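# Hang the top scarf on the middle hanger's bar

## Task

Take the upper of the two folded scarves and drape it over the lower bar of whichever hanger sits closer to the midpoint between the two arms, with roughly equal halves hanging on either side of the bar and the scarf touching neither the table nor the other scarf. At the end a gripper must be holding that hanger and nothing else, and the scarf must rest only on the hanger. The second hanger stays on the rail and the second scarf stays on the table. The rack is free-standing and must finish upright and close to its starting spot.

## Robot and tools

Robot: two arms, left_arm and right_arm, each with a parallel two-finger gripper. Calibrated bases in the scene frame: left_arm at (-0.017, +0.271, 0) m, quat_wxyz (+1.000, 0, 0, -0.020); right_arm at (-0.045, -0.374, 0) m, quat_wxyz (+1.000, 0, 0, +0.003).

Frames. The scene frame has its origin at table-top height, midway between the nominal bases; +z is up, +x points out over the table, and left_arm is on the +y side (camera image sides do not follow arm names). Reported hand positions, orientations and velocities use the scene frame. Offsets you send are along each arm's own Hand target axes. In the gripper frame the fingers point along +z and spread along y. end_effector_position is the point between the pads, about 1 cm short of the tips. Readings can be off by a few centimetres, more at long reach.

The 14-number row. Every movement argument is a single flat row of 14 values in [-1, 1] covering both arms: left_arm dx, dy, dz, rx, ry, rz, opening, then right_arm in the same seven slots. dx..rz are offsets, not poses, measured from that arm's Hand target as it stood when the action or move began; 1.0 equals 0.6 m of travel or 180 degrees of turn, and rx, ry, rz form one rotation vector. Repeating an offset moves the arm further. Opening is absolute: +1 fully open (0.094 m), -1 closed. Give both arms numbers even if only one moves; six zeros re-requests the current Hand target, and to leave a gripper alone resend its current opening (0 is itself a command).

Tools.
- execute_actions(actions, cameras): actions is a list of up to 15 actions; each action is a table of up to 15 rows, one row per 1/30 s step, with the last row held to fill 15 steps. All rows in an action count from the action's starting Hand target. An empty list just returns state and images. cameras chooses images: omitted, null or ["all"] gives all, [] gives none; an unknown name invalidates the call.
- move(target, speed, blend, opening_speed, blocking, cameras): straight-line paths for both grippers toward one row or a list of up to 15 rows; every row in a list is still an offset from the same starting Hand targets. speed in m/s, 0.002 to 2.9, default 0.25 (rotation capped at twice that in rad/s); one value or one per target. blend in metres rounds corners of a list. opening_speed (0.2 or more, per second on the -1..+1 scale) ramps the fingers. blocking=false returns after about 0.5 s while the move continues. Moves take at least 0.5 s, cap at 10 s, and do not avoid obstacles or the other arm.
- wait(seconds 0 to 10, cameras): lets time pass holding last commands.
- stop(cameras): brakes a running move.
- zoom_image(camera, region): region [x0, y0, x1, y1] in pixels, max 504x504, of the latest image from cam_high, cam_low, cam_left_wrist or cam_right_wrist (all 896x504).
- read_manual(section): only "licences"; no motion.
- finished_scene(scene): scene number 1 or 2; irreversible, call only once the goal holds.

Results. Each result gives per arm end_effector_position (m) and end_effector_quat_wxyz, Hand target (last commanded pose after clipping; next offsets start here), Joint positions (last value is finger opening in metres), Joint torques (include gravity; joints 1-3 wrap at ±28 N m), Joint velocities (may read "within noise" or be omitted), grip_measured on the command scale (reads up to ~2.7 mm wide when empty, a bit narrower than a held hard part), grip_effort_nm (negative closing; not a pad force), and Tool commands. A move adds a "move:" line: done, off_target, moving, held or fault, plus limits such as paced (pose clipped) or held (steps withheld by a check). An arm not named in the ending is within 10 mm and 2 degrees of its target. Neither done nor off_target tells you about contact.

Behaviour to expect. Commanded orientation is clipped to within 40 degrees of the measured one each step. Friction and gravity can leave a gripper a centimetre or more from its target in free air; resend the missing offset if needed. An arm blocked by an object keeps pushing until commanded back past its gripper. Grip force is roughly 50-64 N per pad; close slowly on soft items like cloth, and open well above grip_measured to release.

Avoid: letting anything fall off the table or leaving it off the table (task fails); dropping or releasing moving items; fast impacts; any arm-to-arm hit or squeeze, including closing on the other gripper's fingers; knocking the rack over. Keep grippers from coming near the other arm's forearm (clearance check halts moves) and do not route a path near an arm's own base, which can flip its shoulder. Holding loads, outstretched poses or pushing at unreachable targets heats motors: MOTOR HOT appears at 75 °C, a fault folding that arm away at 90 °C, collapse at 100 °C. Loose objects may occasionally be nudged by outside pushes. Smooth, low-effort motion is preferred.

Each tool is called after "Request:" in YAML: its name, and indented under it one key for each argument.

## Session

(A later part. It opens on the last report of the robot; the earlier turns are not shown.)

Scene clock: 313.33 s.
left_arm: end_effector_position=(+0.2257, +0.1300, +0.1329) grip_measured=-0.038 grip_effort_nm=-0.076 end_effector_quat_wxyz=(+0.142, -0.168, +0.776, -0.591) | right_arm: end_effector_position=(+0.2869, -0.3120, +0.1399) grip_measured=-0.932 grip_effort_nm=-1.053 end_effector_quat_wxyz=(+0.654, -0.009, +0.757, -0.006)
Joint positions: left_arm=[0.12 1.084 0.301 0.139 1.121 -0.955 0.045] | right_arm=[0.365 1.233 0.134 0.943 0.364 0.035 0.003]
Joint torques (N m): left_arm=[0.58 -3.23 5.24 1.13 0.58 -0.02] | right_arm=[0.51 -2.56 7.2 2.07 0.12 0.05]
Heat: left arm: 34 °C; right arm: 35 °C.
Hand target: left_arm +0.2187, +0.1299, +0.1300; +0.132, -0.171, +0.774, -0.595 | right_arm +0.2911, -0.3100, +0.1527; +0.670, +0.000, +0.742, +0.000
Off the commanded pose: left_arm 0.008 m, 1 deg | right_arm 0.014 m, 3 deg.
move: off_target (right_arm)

Request:
move:
  target: [0,0,0,0,0,0,-0.04, -0.006,0.05,0,0,-0.003,0,-0.95]
  speed: 0.05
  cameras: ["cam_high","cam_low","cam_left_wrist"]

Request:
zoom_image:
  camera: "cam_low"
  region: [300, 290, 440, 370]

Request:
zoom_image:
  camera: "cam_high"
  region: [340, 340, 600, 504]

Scene clock: 314.93 s.
left_arm: end_effector_position=(+0.2257, +0.1300, +0.1329) grip_measured=-0.038 grip_effort_nm=-0.071 end_effector_quat_wxyz=(+0.142, -0.168, +0.776, -0.591) | right_arm: end_effector_position=(+0.2835, -0.2854, +0.1372) grip_measured=-0.932 grip_effort_nm=-1.043 end_effector_quat_wxyz=(+0.653, -0.015, +0.758, -0.011)
Joint positions: left_arm=[0.12 1.084 0.301 0.139 1.121 -0.955 0.045] | right_arm=[0.514 1.298 0.16 0.968 0.51 0.048 0.003]
Joint torques (N m): left_arm=[0.58 -3.23 5.22 1.13 0.58 -0.01] | right_arm=[0.83 -2.88 8.88 1.95 0.14 0.06]
Heat: left arm: 34 °C; right arm: 35 °C.
Hand target: left_arm +0.2187, +0.1299, +0.1300; +0.132, -0.171, +0.774, -0.595 | right_arm +0.2915, -0.2800, +0.1563; +0.674, +0.000, +0.739, +0.000
Off the commanded pose: left_arm 0.008 m, 1 deg | right_arm 0.021 m, 4 deg.
move: off_target (right_arm)

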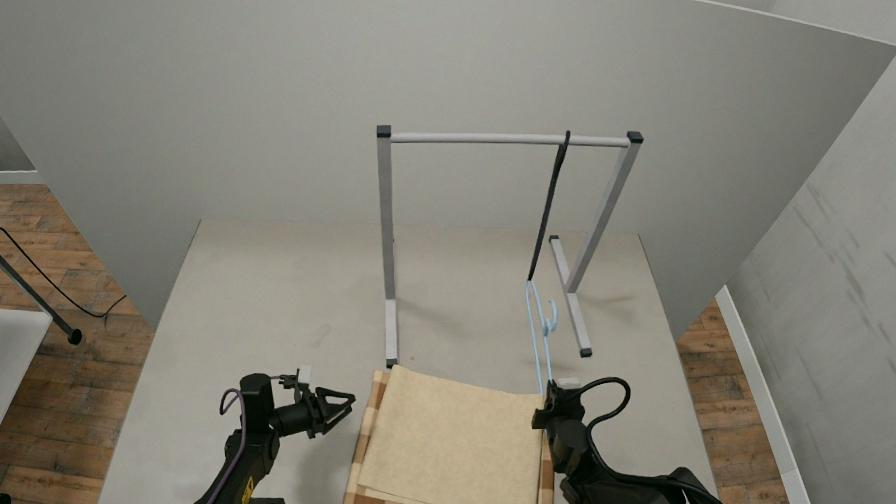

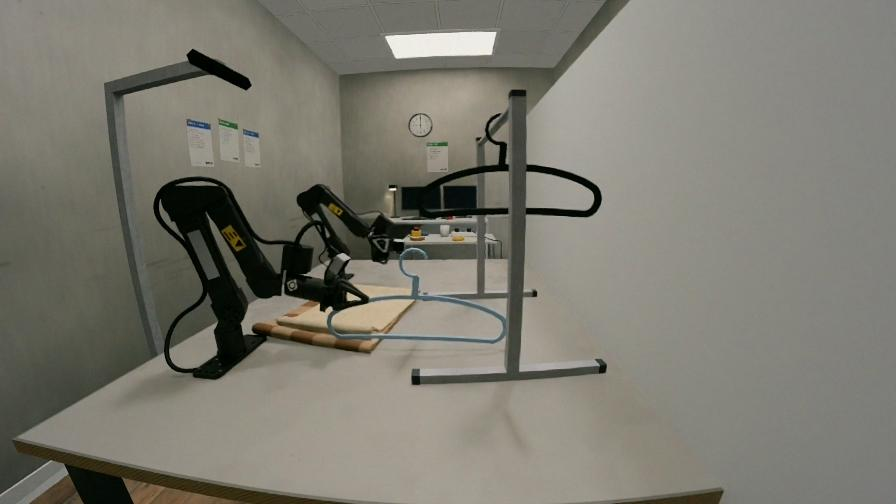

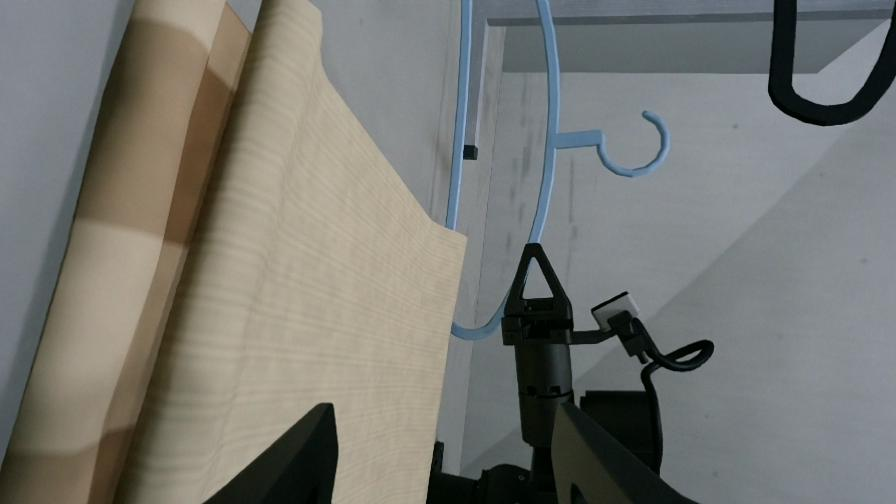

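Scaled by 3.600.

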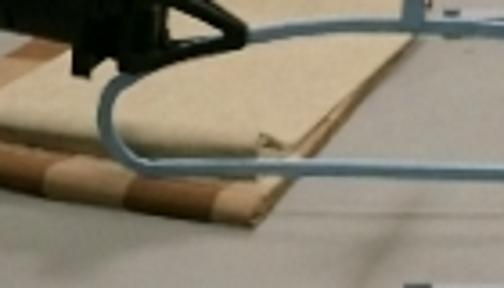

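Scaled by 1.938.

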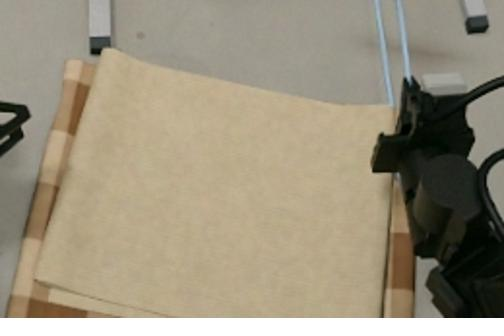

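Request:
move:
  target:
    - [0.0443,-0.1208,0.1935,-0.1702,0.133,0.4673,-0.9, 0,-0.055,0,0,0,0,-0.95]
    - [0.1048,-0.032,0.4735,-0.1702,0.133,0.4673,-0.9, 0.025,-0.055,0,0,0,0,-0.95]
  speed: 0.15
  cameras: ["cam_high","cam_low","cam_left_wrist"]

Request:
zoom_image:
  camera: "cam_low"
  region: [300, 290, 440, 370]

Scene clock: 333.60 s.
left_arm: end_effector_position=(+0.2736, -0.1431, +0.0709) grip_measured=-0.898 grip_effort_nm=-0.071 end_effector_quat_wxyz=(+0.287, +0.475, +0.814, -0.171) | right_arm: end_effector_position=(+0.2914, -0.3114, +0.1396) grip_measured=-0.932 grip_effort_nm=-1.043 end_effector_quat_wxyz=(+0.667, +0.000, +0.745, +0.000)
Joint positions: left_arm=[-0.89 1.953 1.307 -0.247 0.086 0.096 0.005] | right_arm=[0.362 1.333 0.124 1.092 0.364 0.041 0.003]
Joint torques (N m): left_arm=[-0.28 -8.96 9.85 1.29 -0.06 -0.11] | right_arm=[-0.47 -2.85 4.29 2.11 -0.01 -0.08]
Heat: left arm: 32 °C; right arm: 35 °C.
Hand target: left_arm +0.2795, -0.1501, +0.0756; +0.296, +0.470, +0.814, -0.171 | right_arm +0.2902, -0.3131, +0.1414; +0.674, +0.000, +0.739, +0.000
Off the commanded pose: left_arm 0.010 m, 1 deg | right_arm 0.003 m, 1 deg.
move: done

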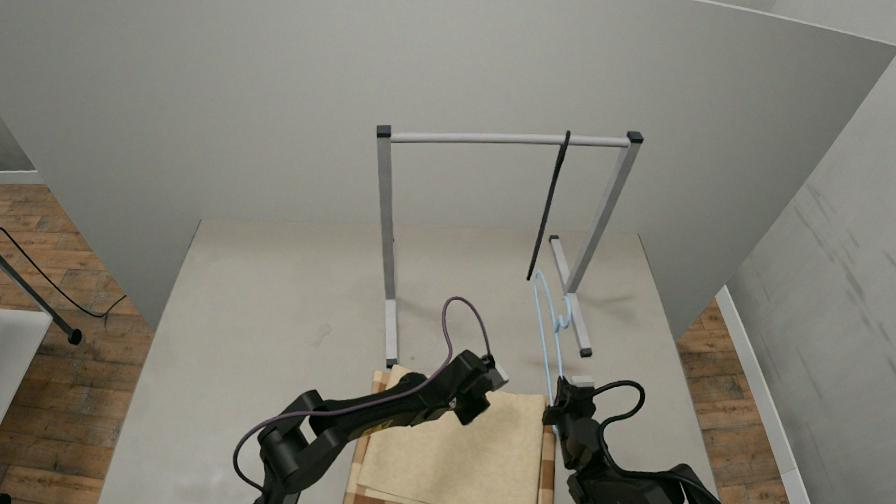

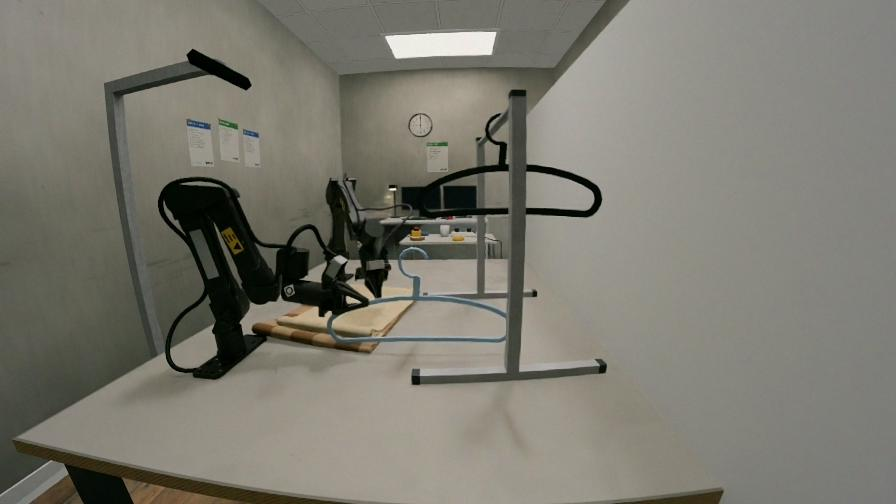

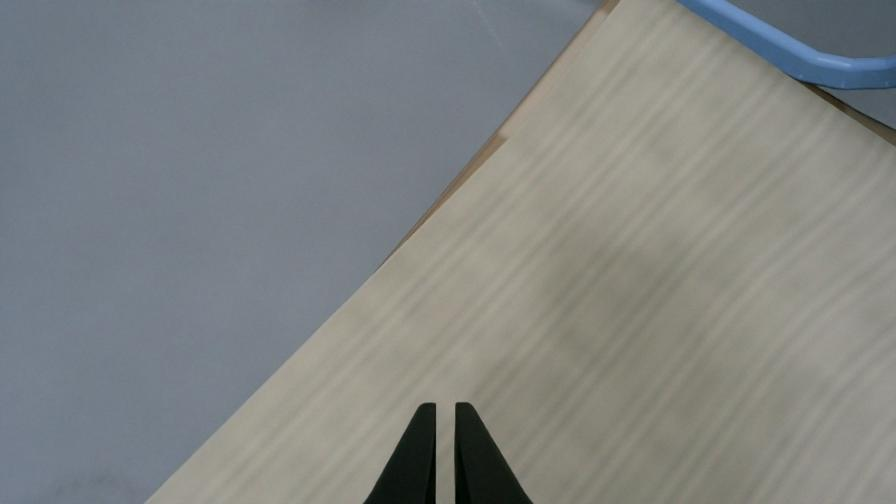

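Scaled by 3.600.

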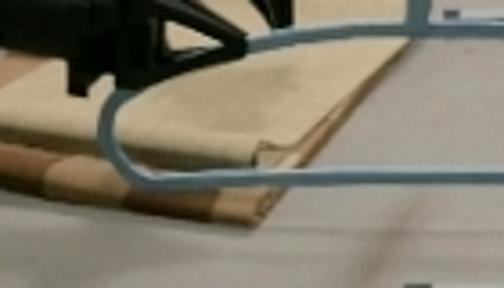

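Request:
execute_actions:
  actions: []

Scene clock: 336.53 s.
left_arm: end_effector_position=(+0.2738, -0.1432, +0.0710) grip_measured=-0.898 grip_effort_nm=-0.076 end_effector_quat_wxyz=(+0.287, +0.475, +0.814, -0.171) | right_arm: end_effector_position=(+0.2915, -0.3114, +0.1397) grip_measured=-0.932 grip_effort_nm=-1.048 end_effector_quat_wxyz=(+0.668, +0.000, +0.744, +0.000)
Joint positions: left_arm=[-0.89 1.953 1.307 -0.247 0.085 0.095 0.005] | right_arm=[0.362 1.333 0.124 1.093 0.364 0.041 0.003]
Joint velocities: within noise
Joint torques (N m): left_arm=[-0.27 -8.98 9.84 1.29 -0.08 -0.09] | right_arm=[-0.46 -2.91 4.29 2.05 0 -0.08]
Heat: left arm: 33 °C; right arm: 35 °C.
Hand target: left_arm +0.2795, -0.1502, +0.0757; +0.297, +0.470, +0.813, -0.171 | right_arm +0.2902, -0.3131, +0.1414; +0.674, +0.000, +0.739, +0.000
Tool commands: left_gripper/opening=-0.9 right_gripper/opening=-0.95
Off the commanded pose: left_arm 0.010 m, 1 deg | right_arm 0.003 m, 1 deg.

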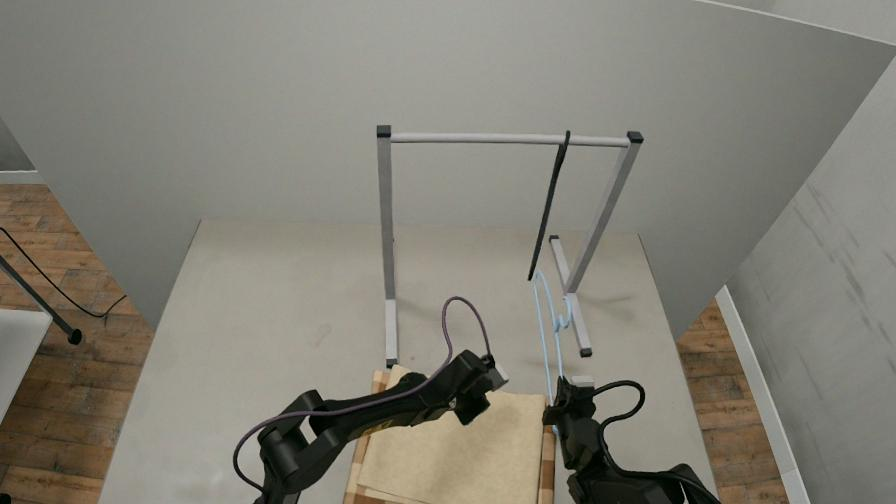

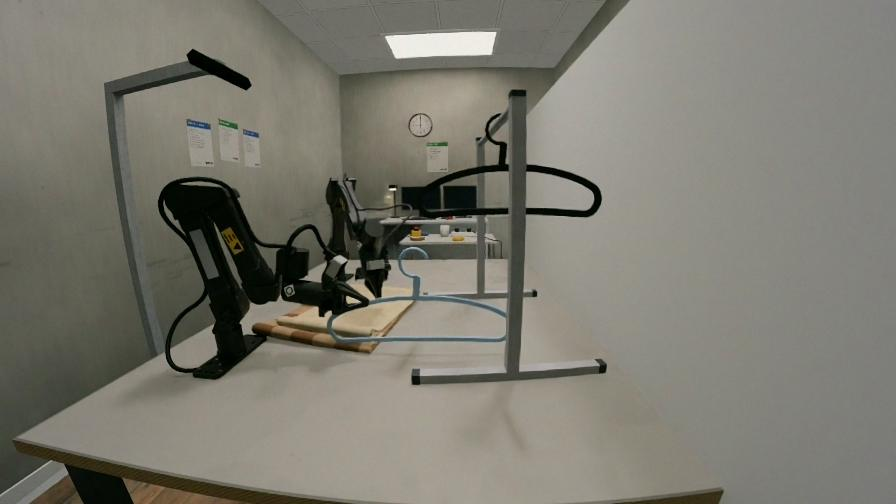

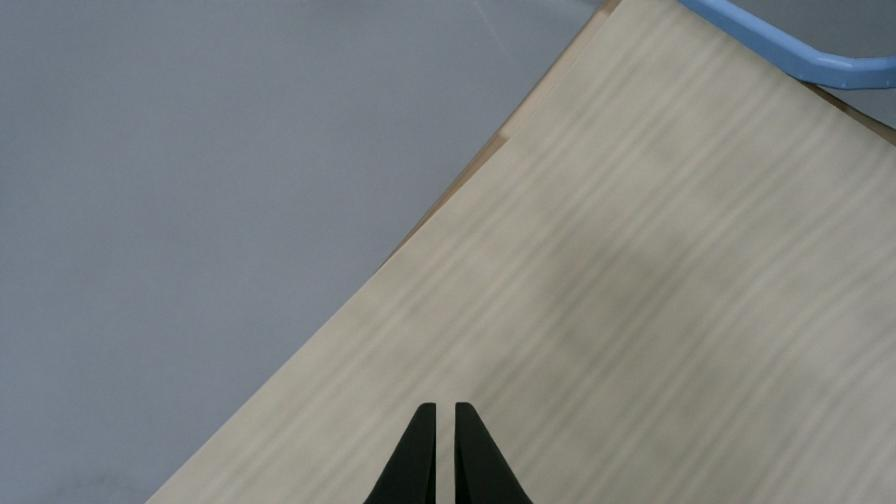

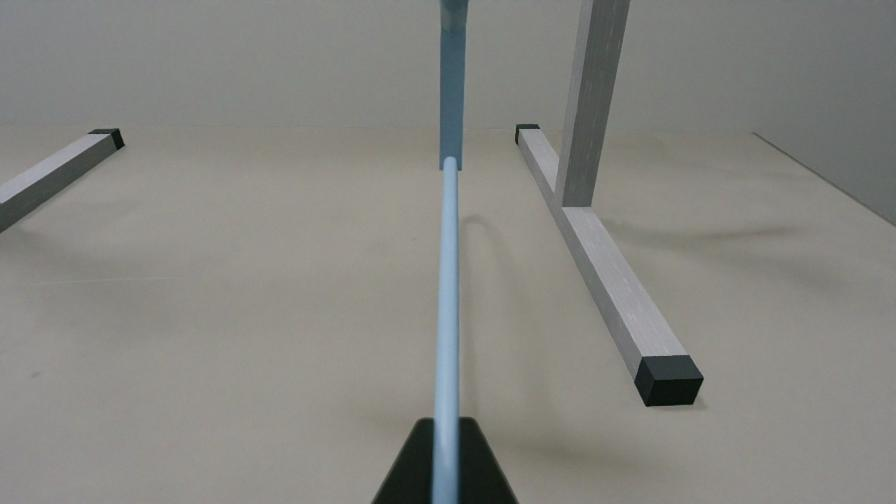

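Request:
zoom_image:
  camera: "cam_high"
  region: [340, 340, 600, 504]

Request:
zoom_image:
  camera: "cam_low"
  region: [250, 270, 530, 370]

Scaled by 1.938.

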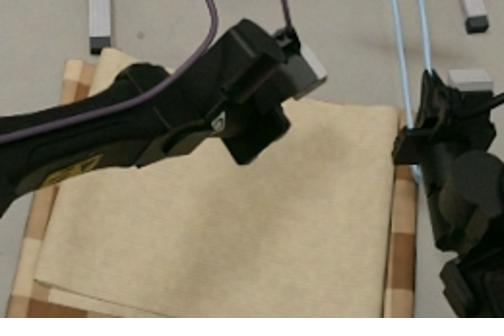

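Scaled by 1.800.

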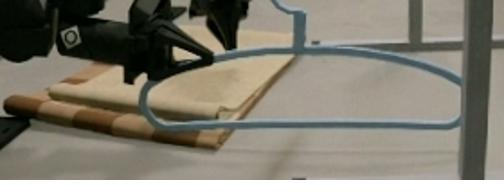

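Request:
move:
  target: [0.0429,0,0.0511,0,0,0,-0.9,0.0332,0,0.003,0.039,0.006,0,-0.95]
  speed: 0.05

Request:
zoom_image:
  camera: "cam_high"
  region: [340, 340, 600, 504]

Request:
zoom_image:
  camera: "cam_low"
  region: [250, 270, 530, 370]

Scene clock: 340.10 s.
left_arm: end_effector_position=(+0.2829, -0.1552, +0.0515) grip_measured=-0.898 grip_effort_nm=-0.076 end_effector_quat_wxyz=(+0.309, +0.471, +0.806, -0.180) | right_arm: end_effector_position=(+0.2904, -0.3156, +0.1270) grip_measured=-0.932 grip_effort_nm=-1.048 end_effector_quat_wxyz=(+0.671, +0.041, +0.738, -0.048)
Joint positions: left_arm=[-0.89 2.017 1.28 -0.105 0.085 0.095 0.005] | right_arm=[0.458 1.517 0.124 1.28 0.586 0.047 0.003]
Joint torques (N m): left_arm=[-0.25 -9.07 5.49 1.37 -0.08 -0.09] | right_arm=[0.9 -2.92 4.33 1.57 0.08 0.13]
Heat: left arm: 34 °C; right arm: 35 °C.
Hand target: left_arm +0.2795, -0.1502, +0.0356; +0.297, +0.470, +0.813, -0.171 | right_arm +0.2901, -0.3130, +0.1214; +0.666, +0.041, +0.744, -0.045
Off the commanded pose: left_arm 0.017 m, 2 deg | right_arm 0.006 m, 1 deg.
move: off_target (left_arm)

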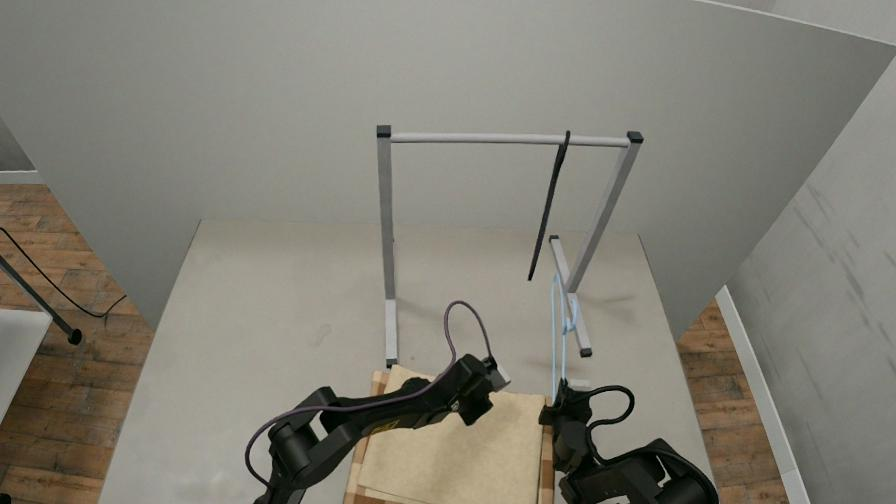

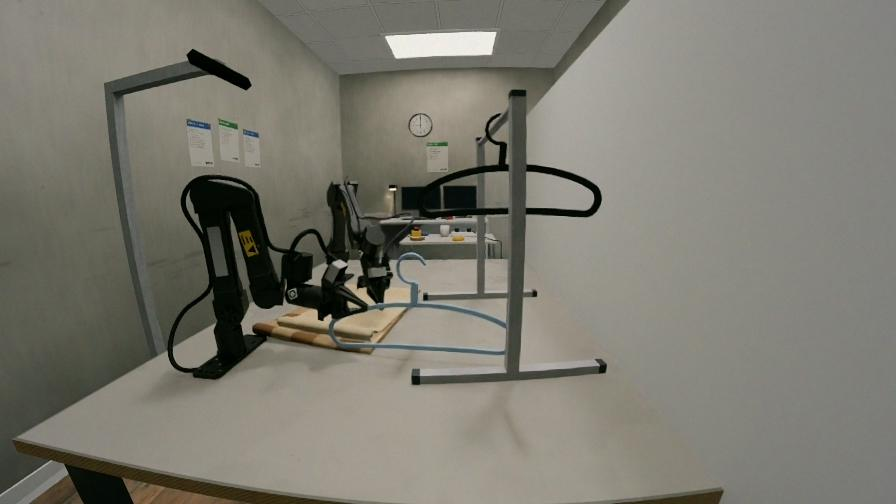

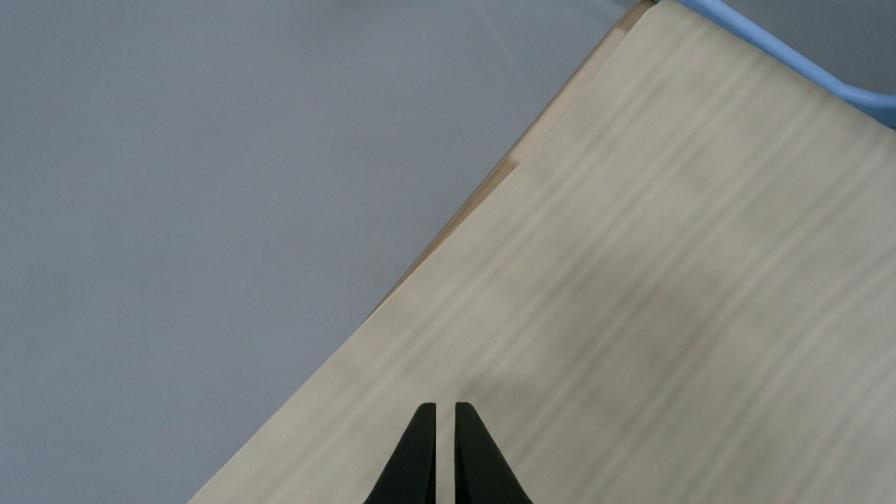

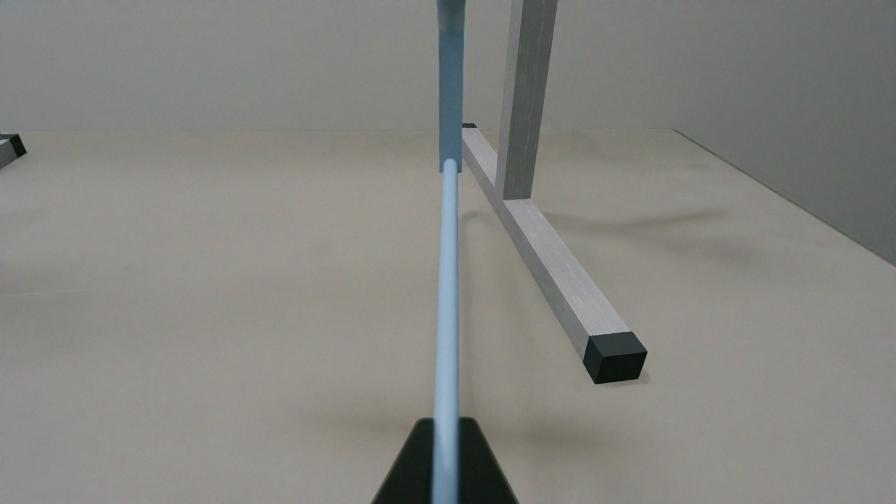

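Scaled by 1.938.

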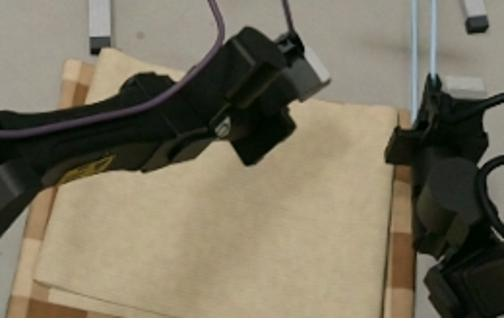

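Scaled by 1.800.

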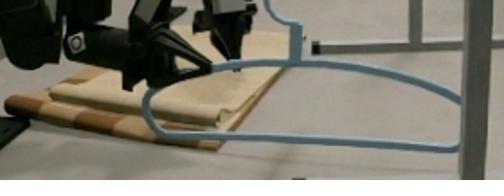

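Request:
move:
  target: [0,0,0,0,0,0,-0.9,0.0132,0.0745,-0.008,0,0,0,-0.95]
  speed: 0.05

Request:
zoom_image:
  camera: "cam_high"
  region: [340, 340, 600, 504]

Request:
zoom_image:
  camera: "cam_low"
  region: [270, 280, 450, 370]

Scene clock: 342.23 s.
left_arm: end_effector_position=(+0.2829, -0.1553, +0.0516) grip_measured=-0.898 grip_effort_nm=-0.066 end_effector_quat_wxyz=(+0.310, +0.471, +0.806, -0.181) | right_arm: end_effector_position=(+0.2888, -0.2745, +0.1262) grip_measured=-0.932 grip_effort_nm=-1.043 end_effector_quat_wxyz=(+0.681, +0.053, +0.729, -0.044)
Joint positions: left_arm=[-0.89 2.017 1.28 -0.105 0.085 0.095 0.005] | right_arm=[0.655 1.653 0.199 1.355 0.793 0.078 0.003]
Joint torques (N m): left_arm=[-0.27 -9.1 5.5 1.35 -0.07 -0.09] | right_arm=[1.13 -3.3 4.81 1.07 0.03 0.2]
Heat: left arm: 34 °C; right arm: 35 °C.
Hand target: left_arm +0.2795, -0.1502, +0.0356; +0.296, +0.470, +0.814, -0.171 | right_arm +0.2899, -0.2681, +0.1134; +0.665, +0.041, +0.744, -0.045
Off the commanded pose: left_arm 0.017 m, 2 deg | right_arm 0.014 m, 3 deg.
move: off_target (left_arm, right_arm)

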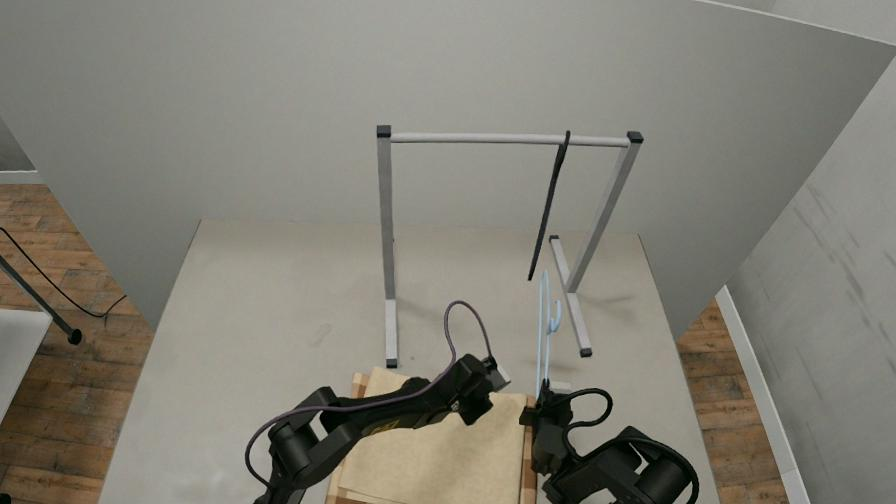

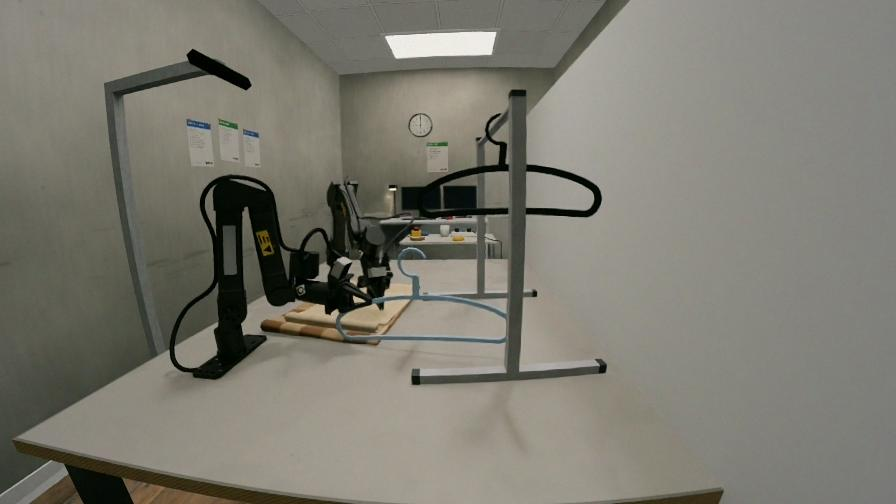

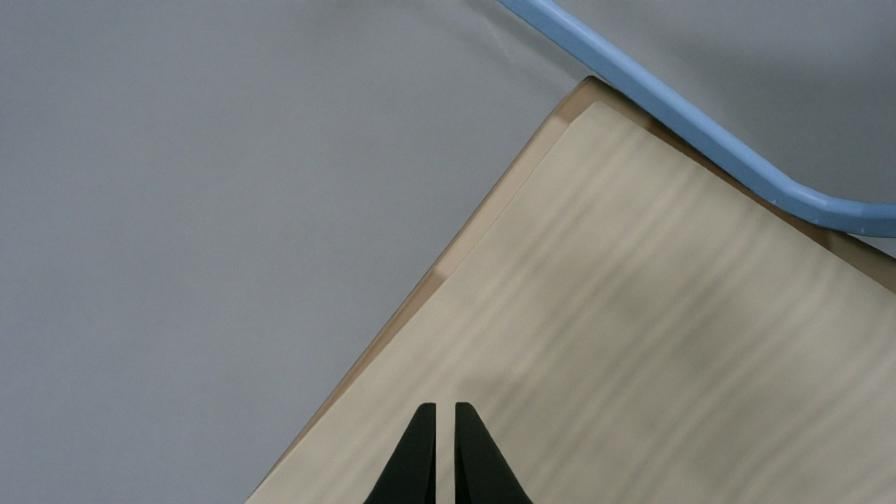

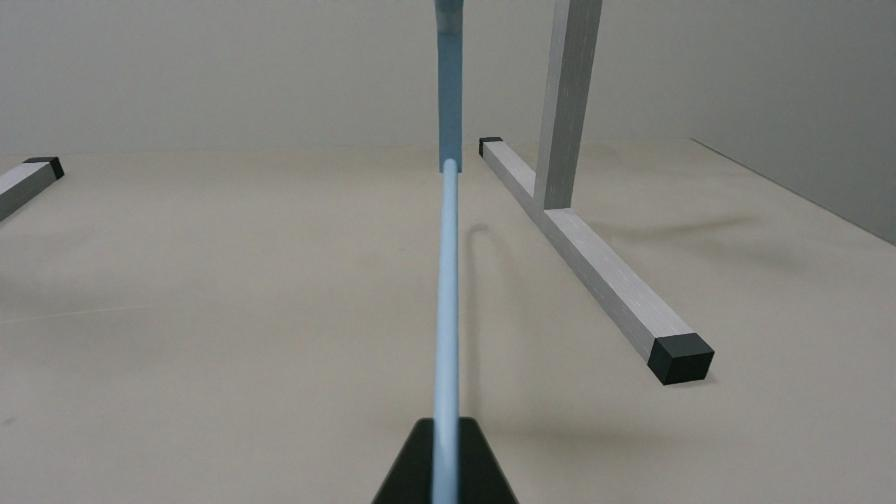

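Scaled by 1.938.

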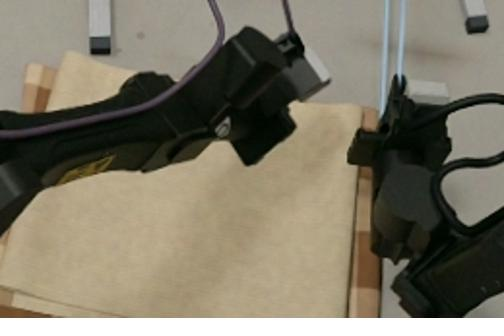

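Scaled by 2.800.

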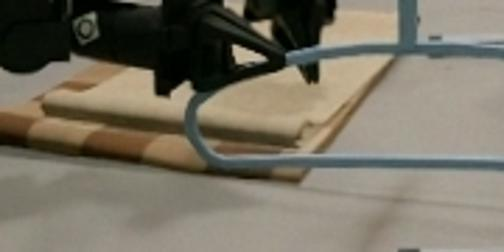

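Request:
move:
  target:
    - [0,0,0,0,0,0,-0.9,-0.058,0,0,0,0,0,-0.95]
    - [0.032,0,0.038,0,0,0,-0.9,-0.058,0.028,-0.003,0,0.01,0,-0.95]
    - [0.032,0,0.038,0,0,0,-0.9,-0.03,0.028,-0.003,0,0.01,0,-0.95]
  speed: 0.06

Request:
zoom_image:
  camera: "cam_high"
  region: [420, 370, 580, 504]

Request:
zoom_image:
  camera: "cam_low"
  region: [270, 280, 450, 370]

Scene clock: 346.90 s.
left_arm: end_effector_position=(+0.2858, -0.1588, +0.0298) grip_measured=-0.898 grip_effort_nm=-0.076 end_effector_quat_wxyz=(+0.320, +0.469, +0.802, -0.184) | right_arm: end_effector_position=(+0.2914, -0.2545, +0.1294) grip_measured=-0.932 grip_effort_nm=-1.053 end_effector_quat_wxyz=(+0.649, +0.036, +0.758, -0.052)
Joint positions: left_arm=[-0.89 2.068 1.241 0.008 0.083 0.095 0.005] | right_arm=[0.71 1.517 0.295 0.995 0.828 0.136 0.003]
Joint torques (N m): left_arm=[-0.28 -8.58 4.9 1.3 -0.07 -0.08] | right_arm=[0.83 -3.99 5.56 1.68 0.16 0.08]
Heat: left arm: 34 °C; right arm: 35 °C.
Hand target: left_arm +0.2794, -0.1501, +0.0058; +0.296, +0.470, +0.813, -0.171 | right_arm +0.2921, -0.2511, +0.1313; +0.654, +0.042, +0.754, -0.044
Off the commanded pose: left_arm 0.026 m, 3 deg | right_arm 0.004 m, 1 deg.
move: off_target (left_arm)

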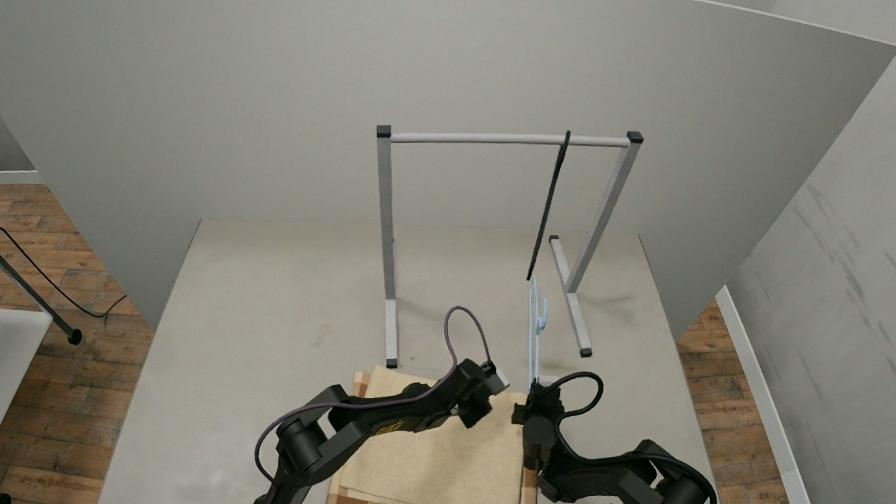

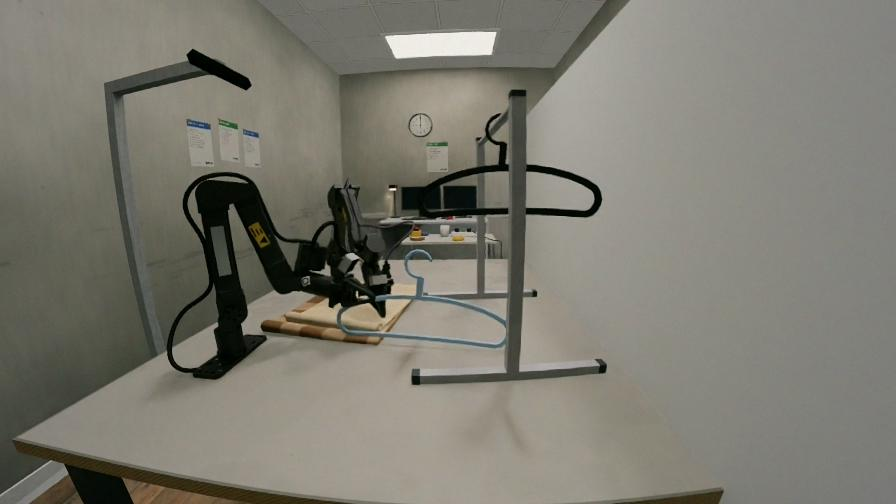

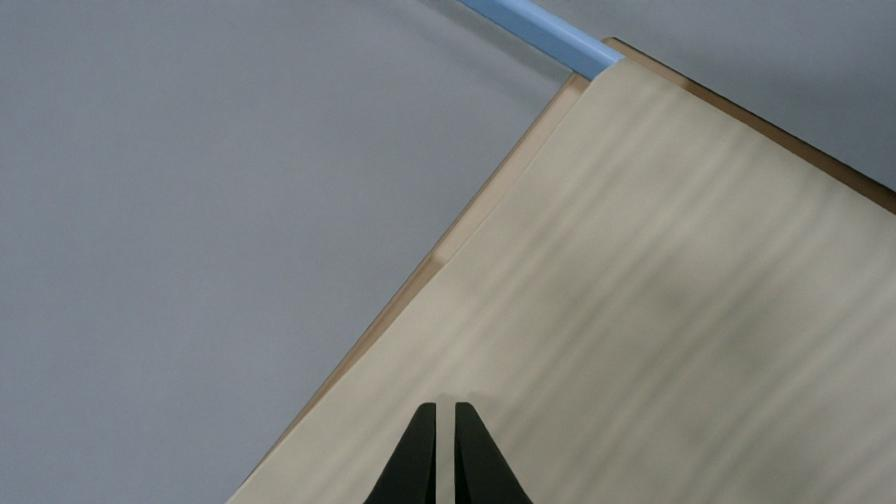

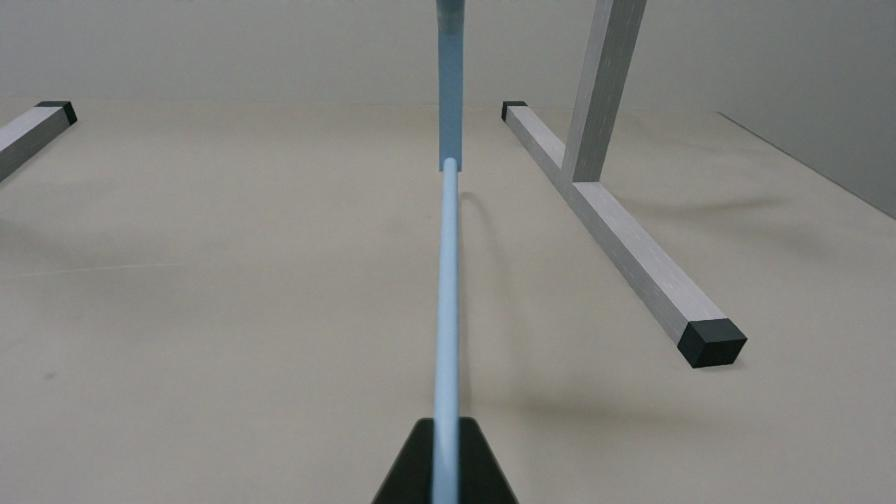

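Scaled by 3.150.

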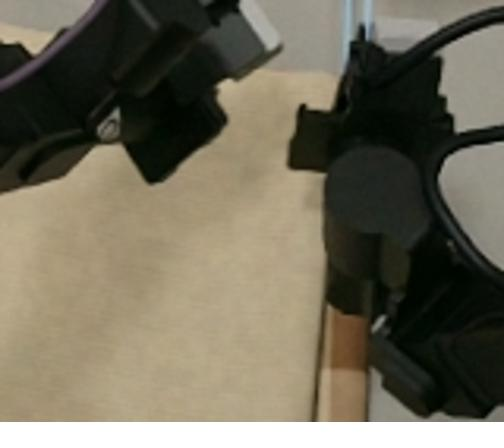

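Scaled by 2.800.

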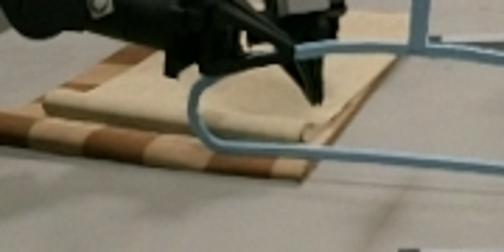

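Request:
move:
  target: [0,0,0,0,0,0,-0.9,0.004,0.05,-0.006,0,0,0,-0.95]
  speed: 0.05

Request:
zoom_image:
  camera: "cam_high"
  region: [420, 370, 580, 504]

Request:
zoom_image:
  camera: "cam_low"
  region: [270, 280, 450, 370]

Scene clock: 348.60 s.
left_arm: end_effector_position=(+0.2860, -0.1586, +0.0298) grip_measured=-0.898 grip_effort_nm=-0.066 end_effector_quat_wxyz=(+0.320, +0.469, +0.802, -0.184) | right_arm: end_effector_position=(+0.2891, -0.2325, +0.1295) grip_measured=-0.932 grip_effort_nm=-1.053 end_effector_quat_wxyz=(+0.654, +0.041, +0.752, -0.061)
Joint positions: left_arm=[-0.89 2.068 1.241 0.008 0.082 0.095 0.005] | right_arm=[0.801 1.595 0.353 1.01 0.941 0.151 0.003]
Joint torques (N m): left_arm=[-0.28 -8.59 4.92 1.29 -0.05 -0.08] | right_arm=[1.35 -4.11 7.28 1.32 0.02 0.2]
Heat: left arm: 34 °C; right arm: 35 °C.
Hand target: left_arm +0.2794, -0.1501, +0.0058; +0.296, +0.470, +0.814, -0.171 | right_arm +0.2919, -0.2210, +0.1291; +0.654, +0.042, +0.754, -0.044
Off the commanded pose: left_arm 0.026 m, 3 deg | right_arm 0.012 m, 2 deg.
move: off_target (left_arm, right_arm)

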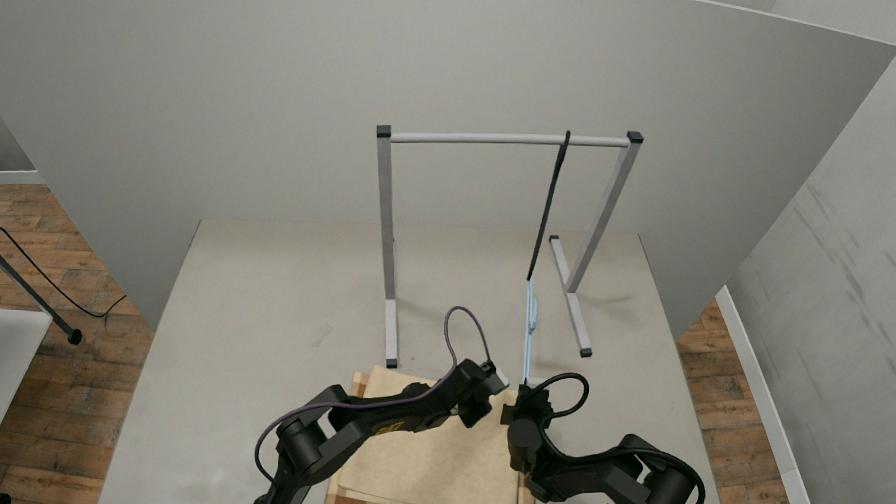

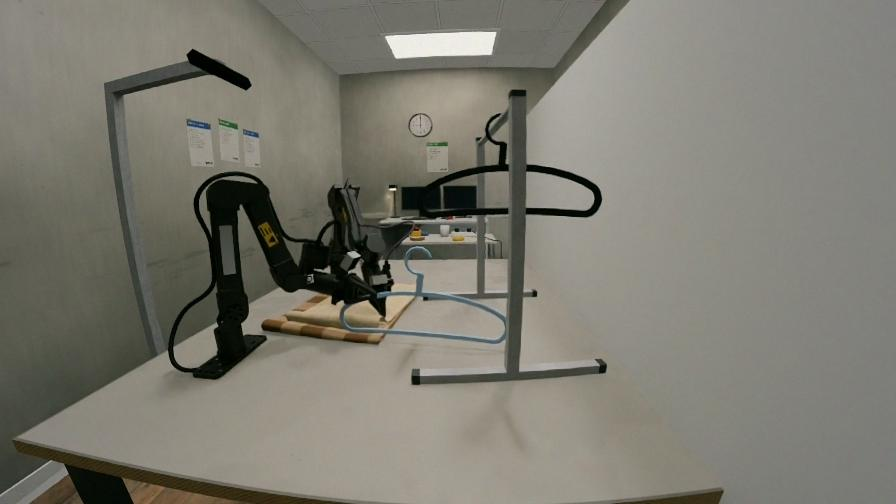

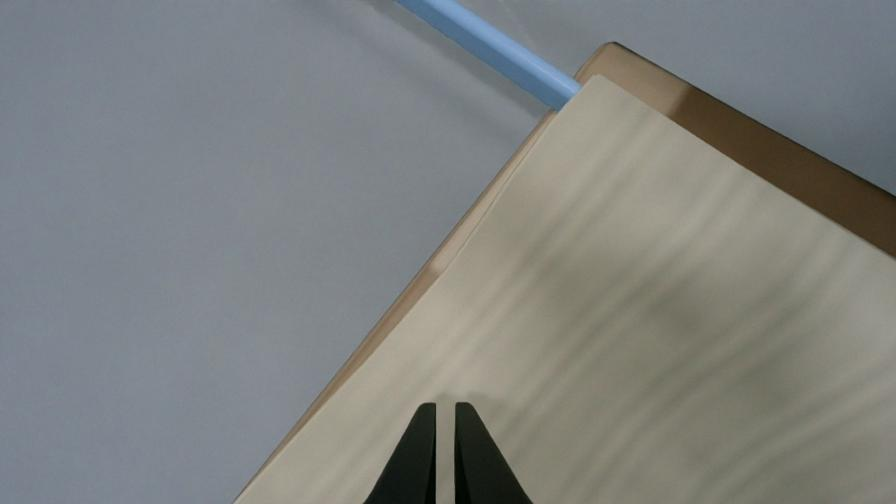

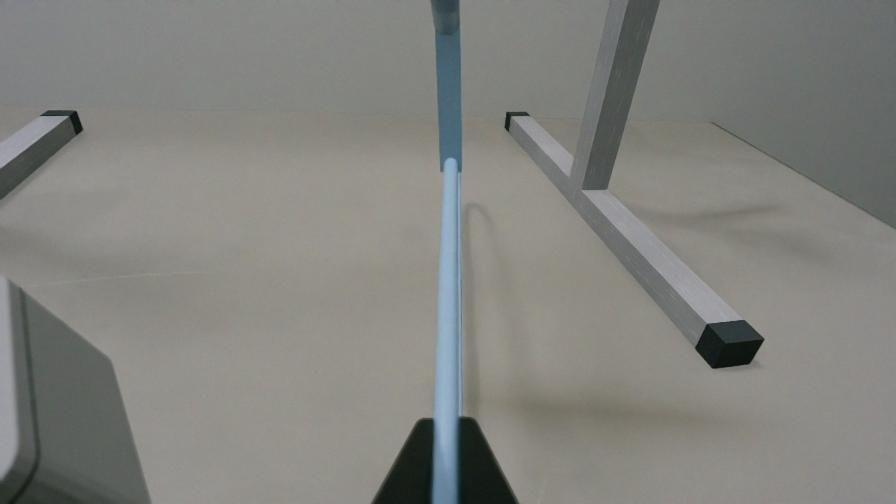

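Scaled by 3.150.

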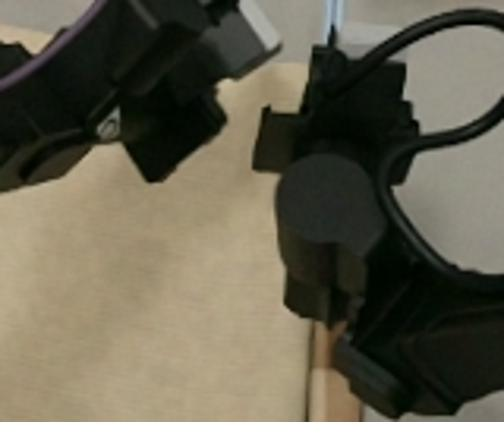

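Scaled by 2.800.

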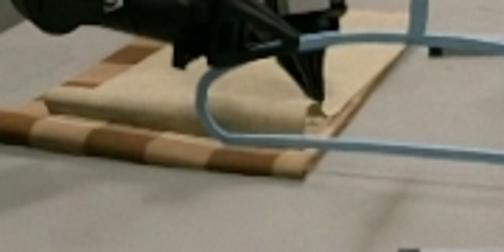

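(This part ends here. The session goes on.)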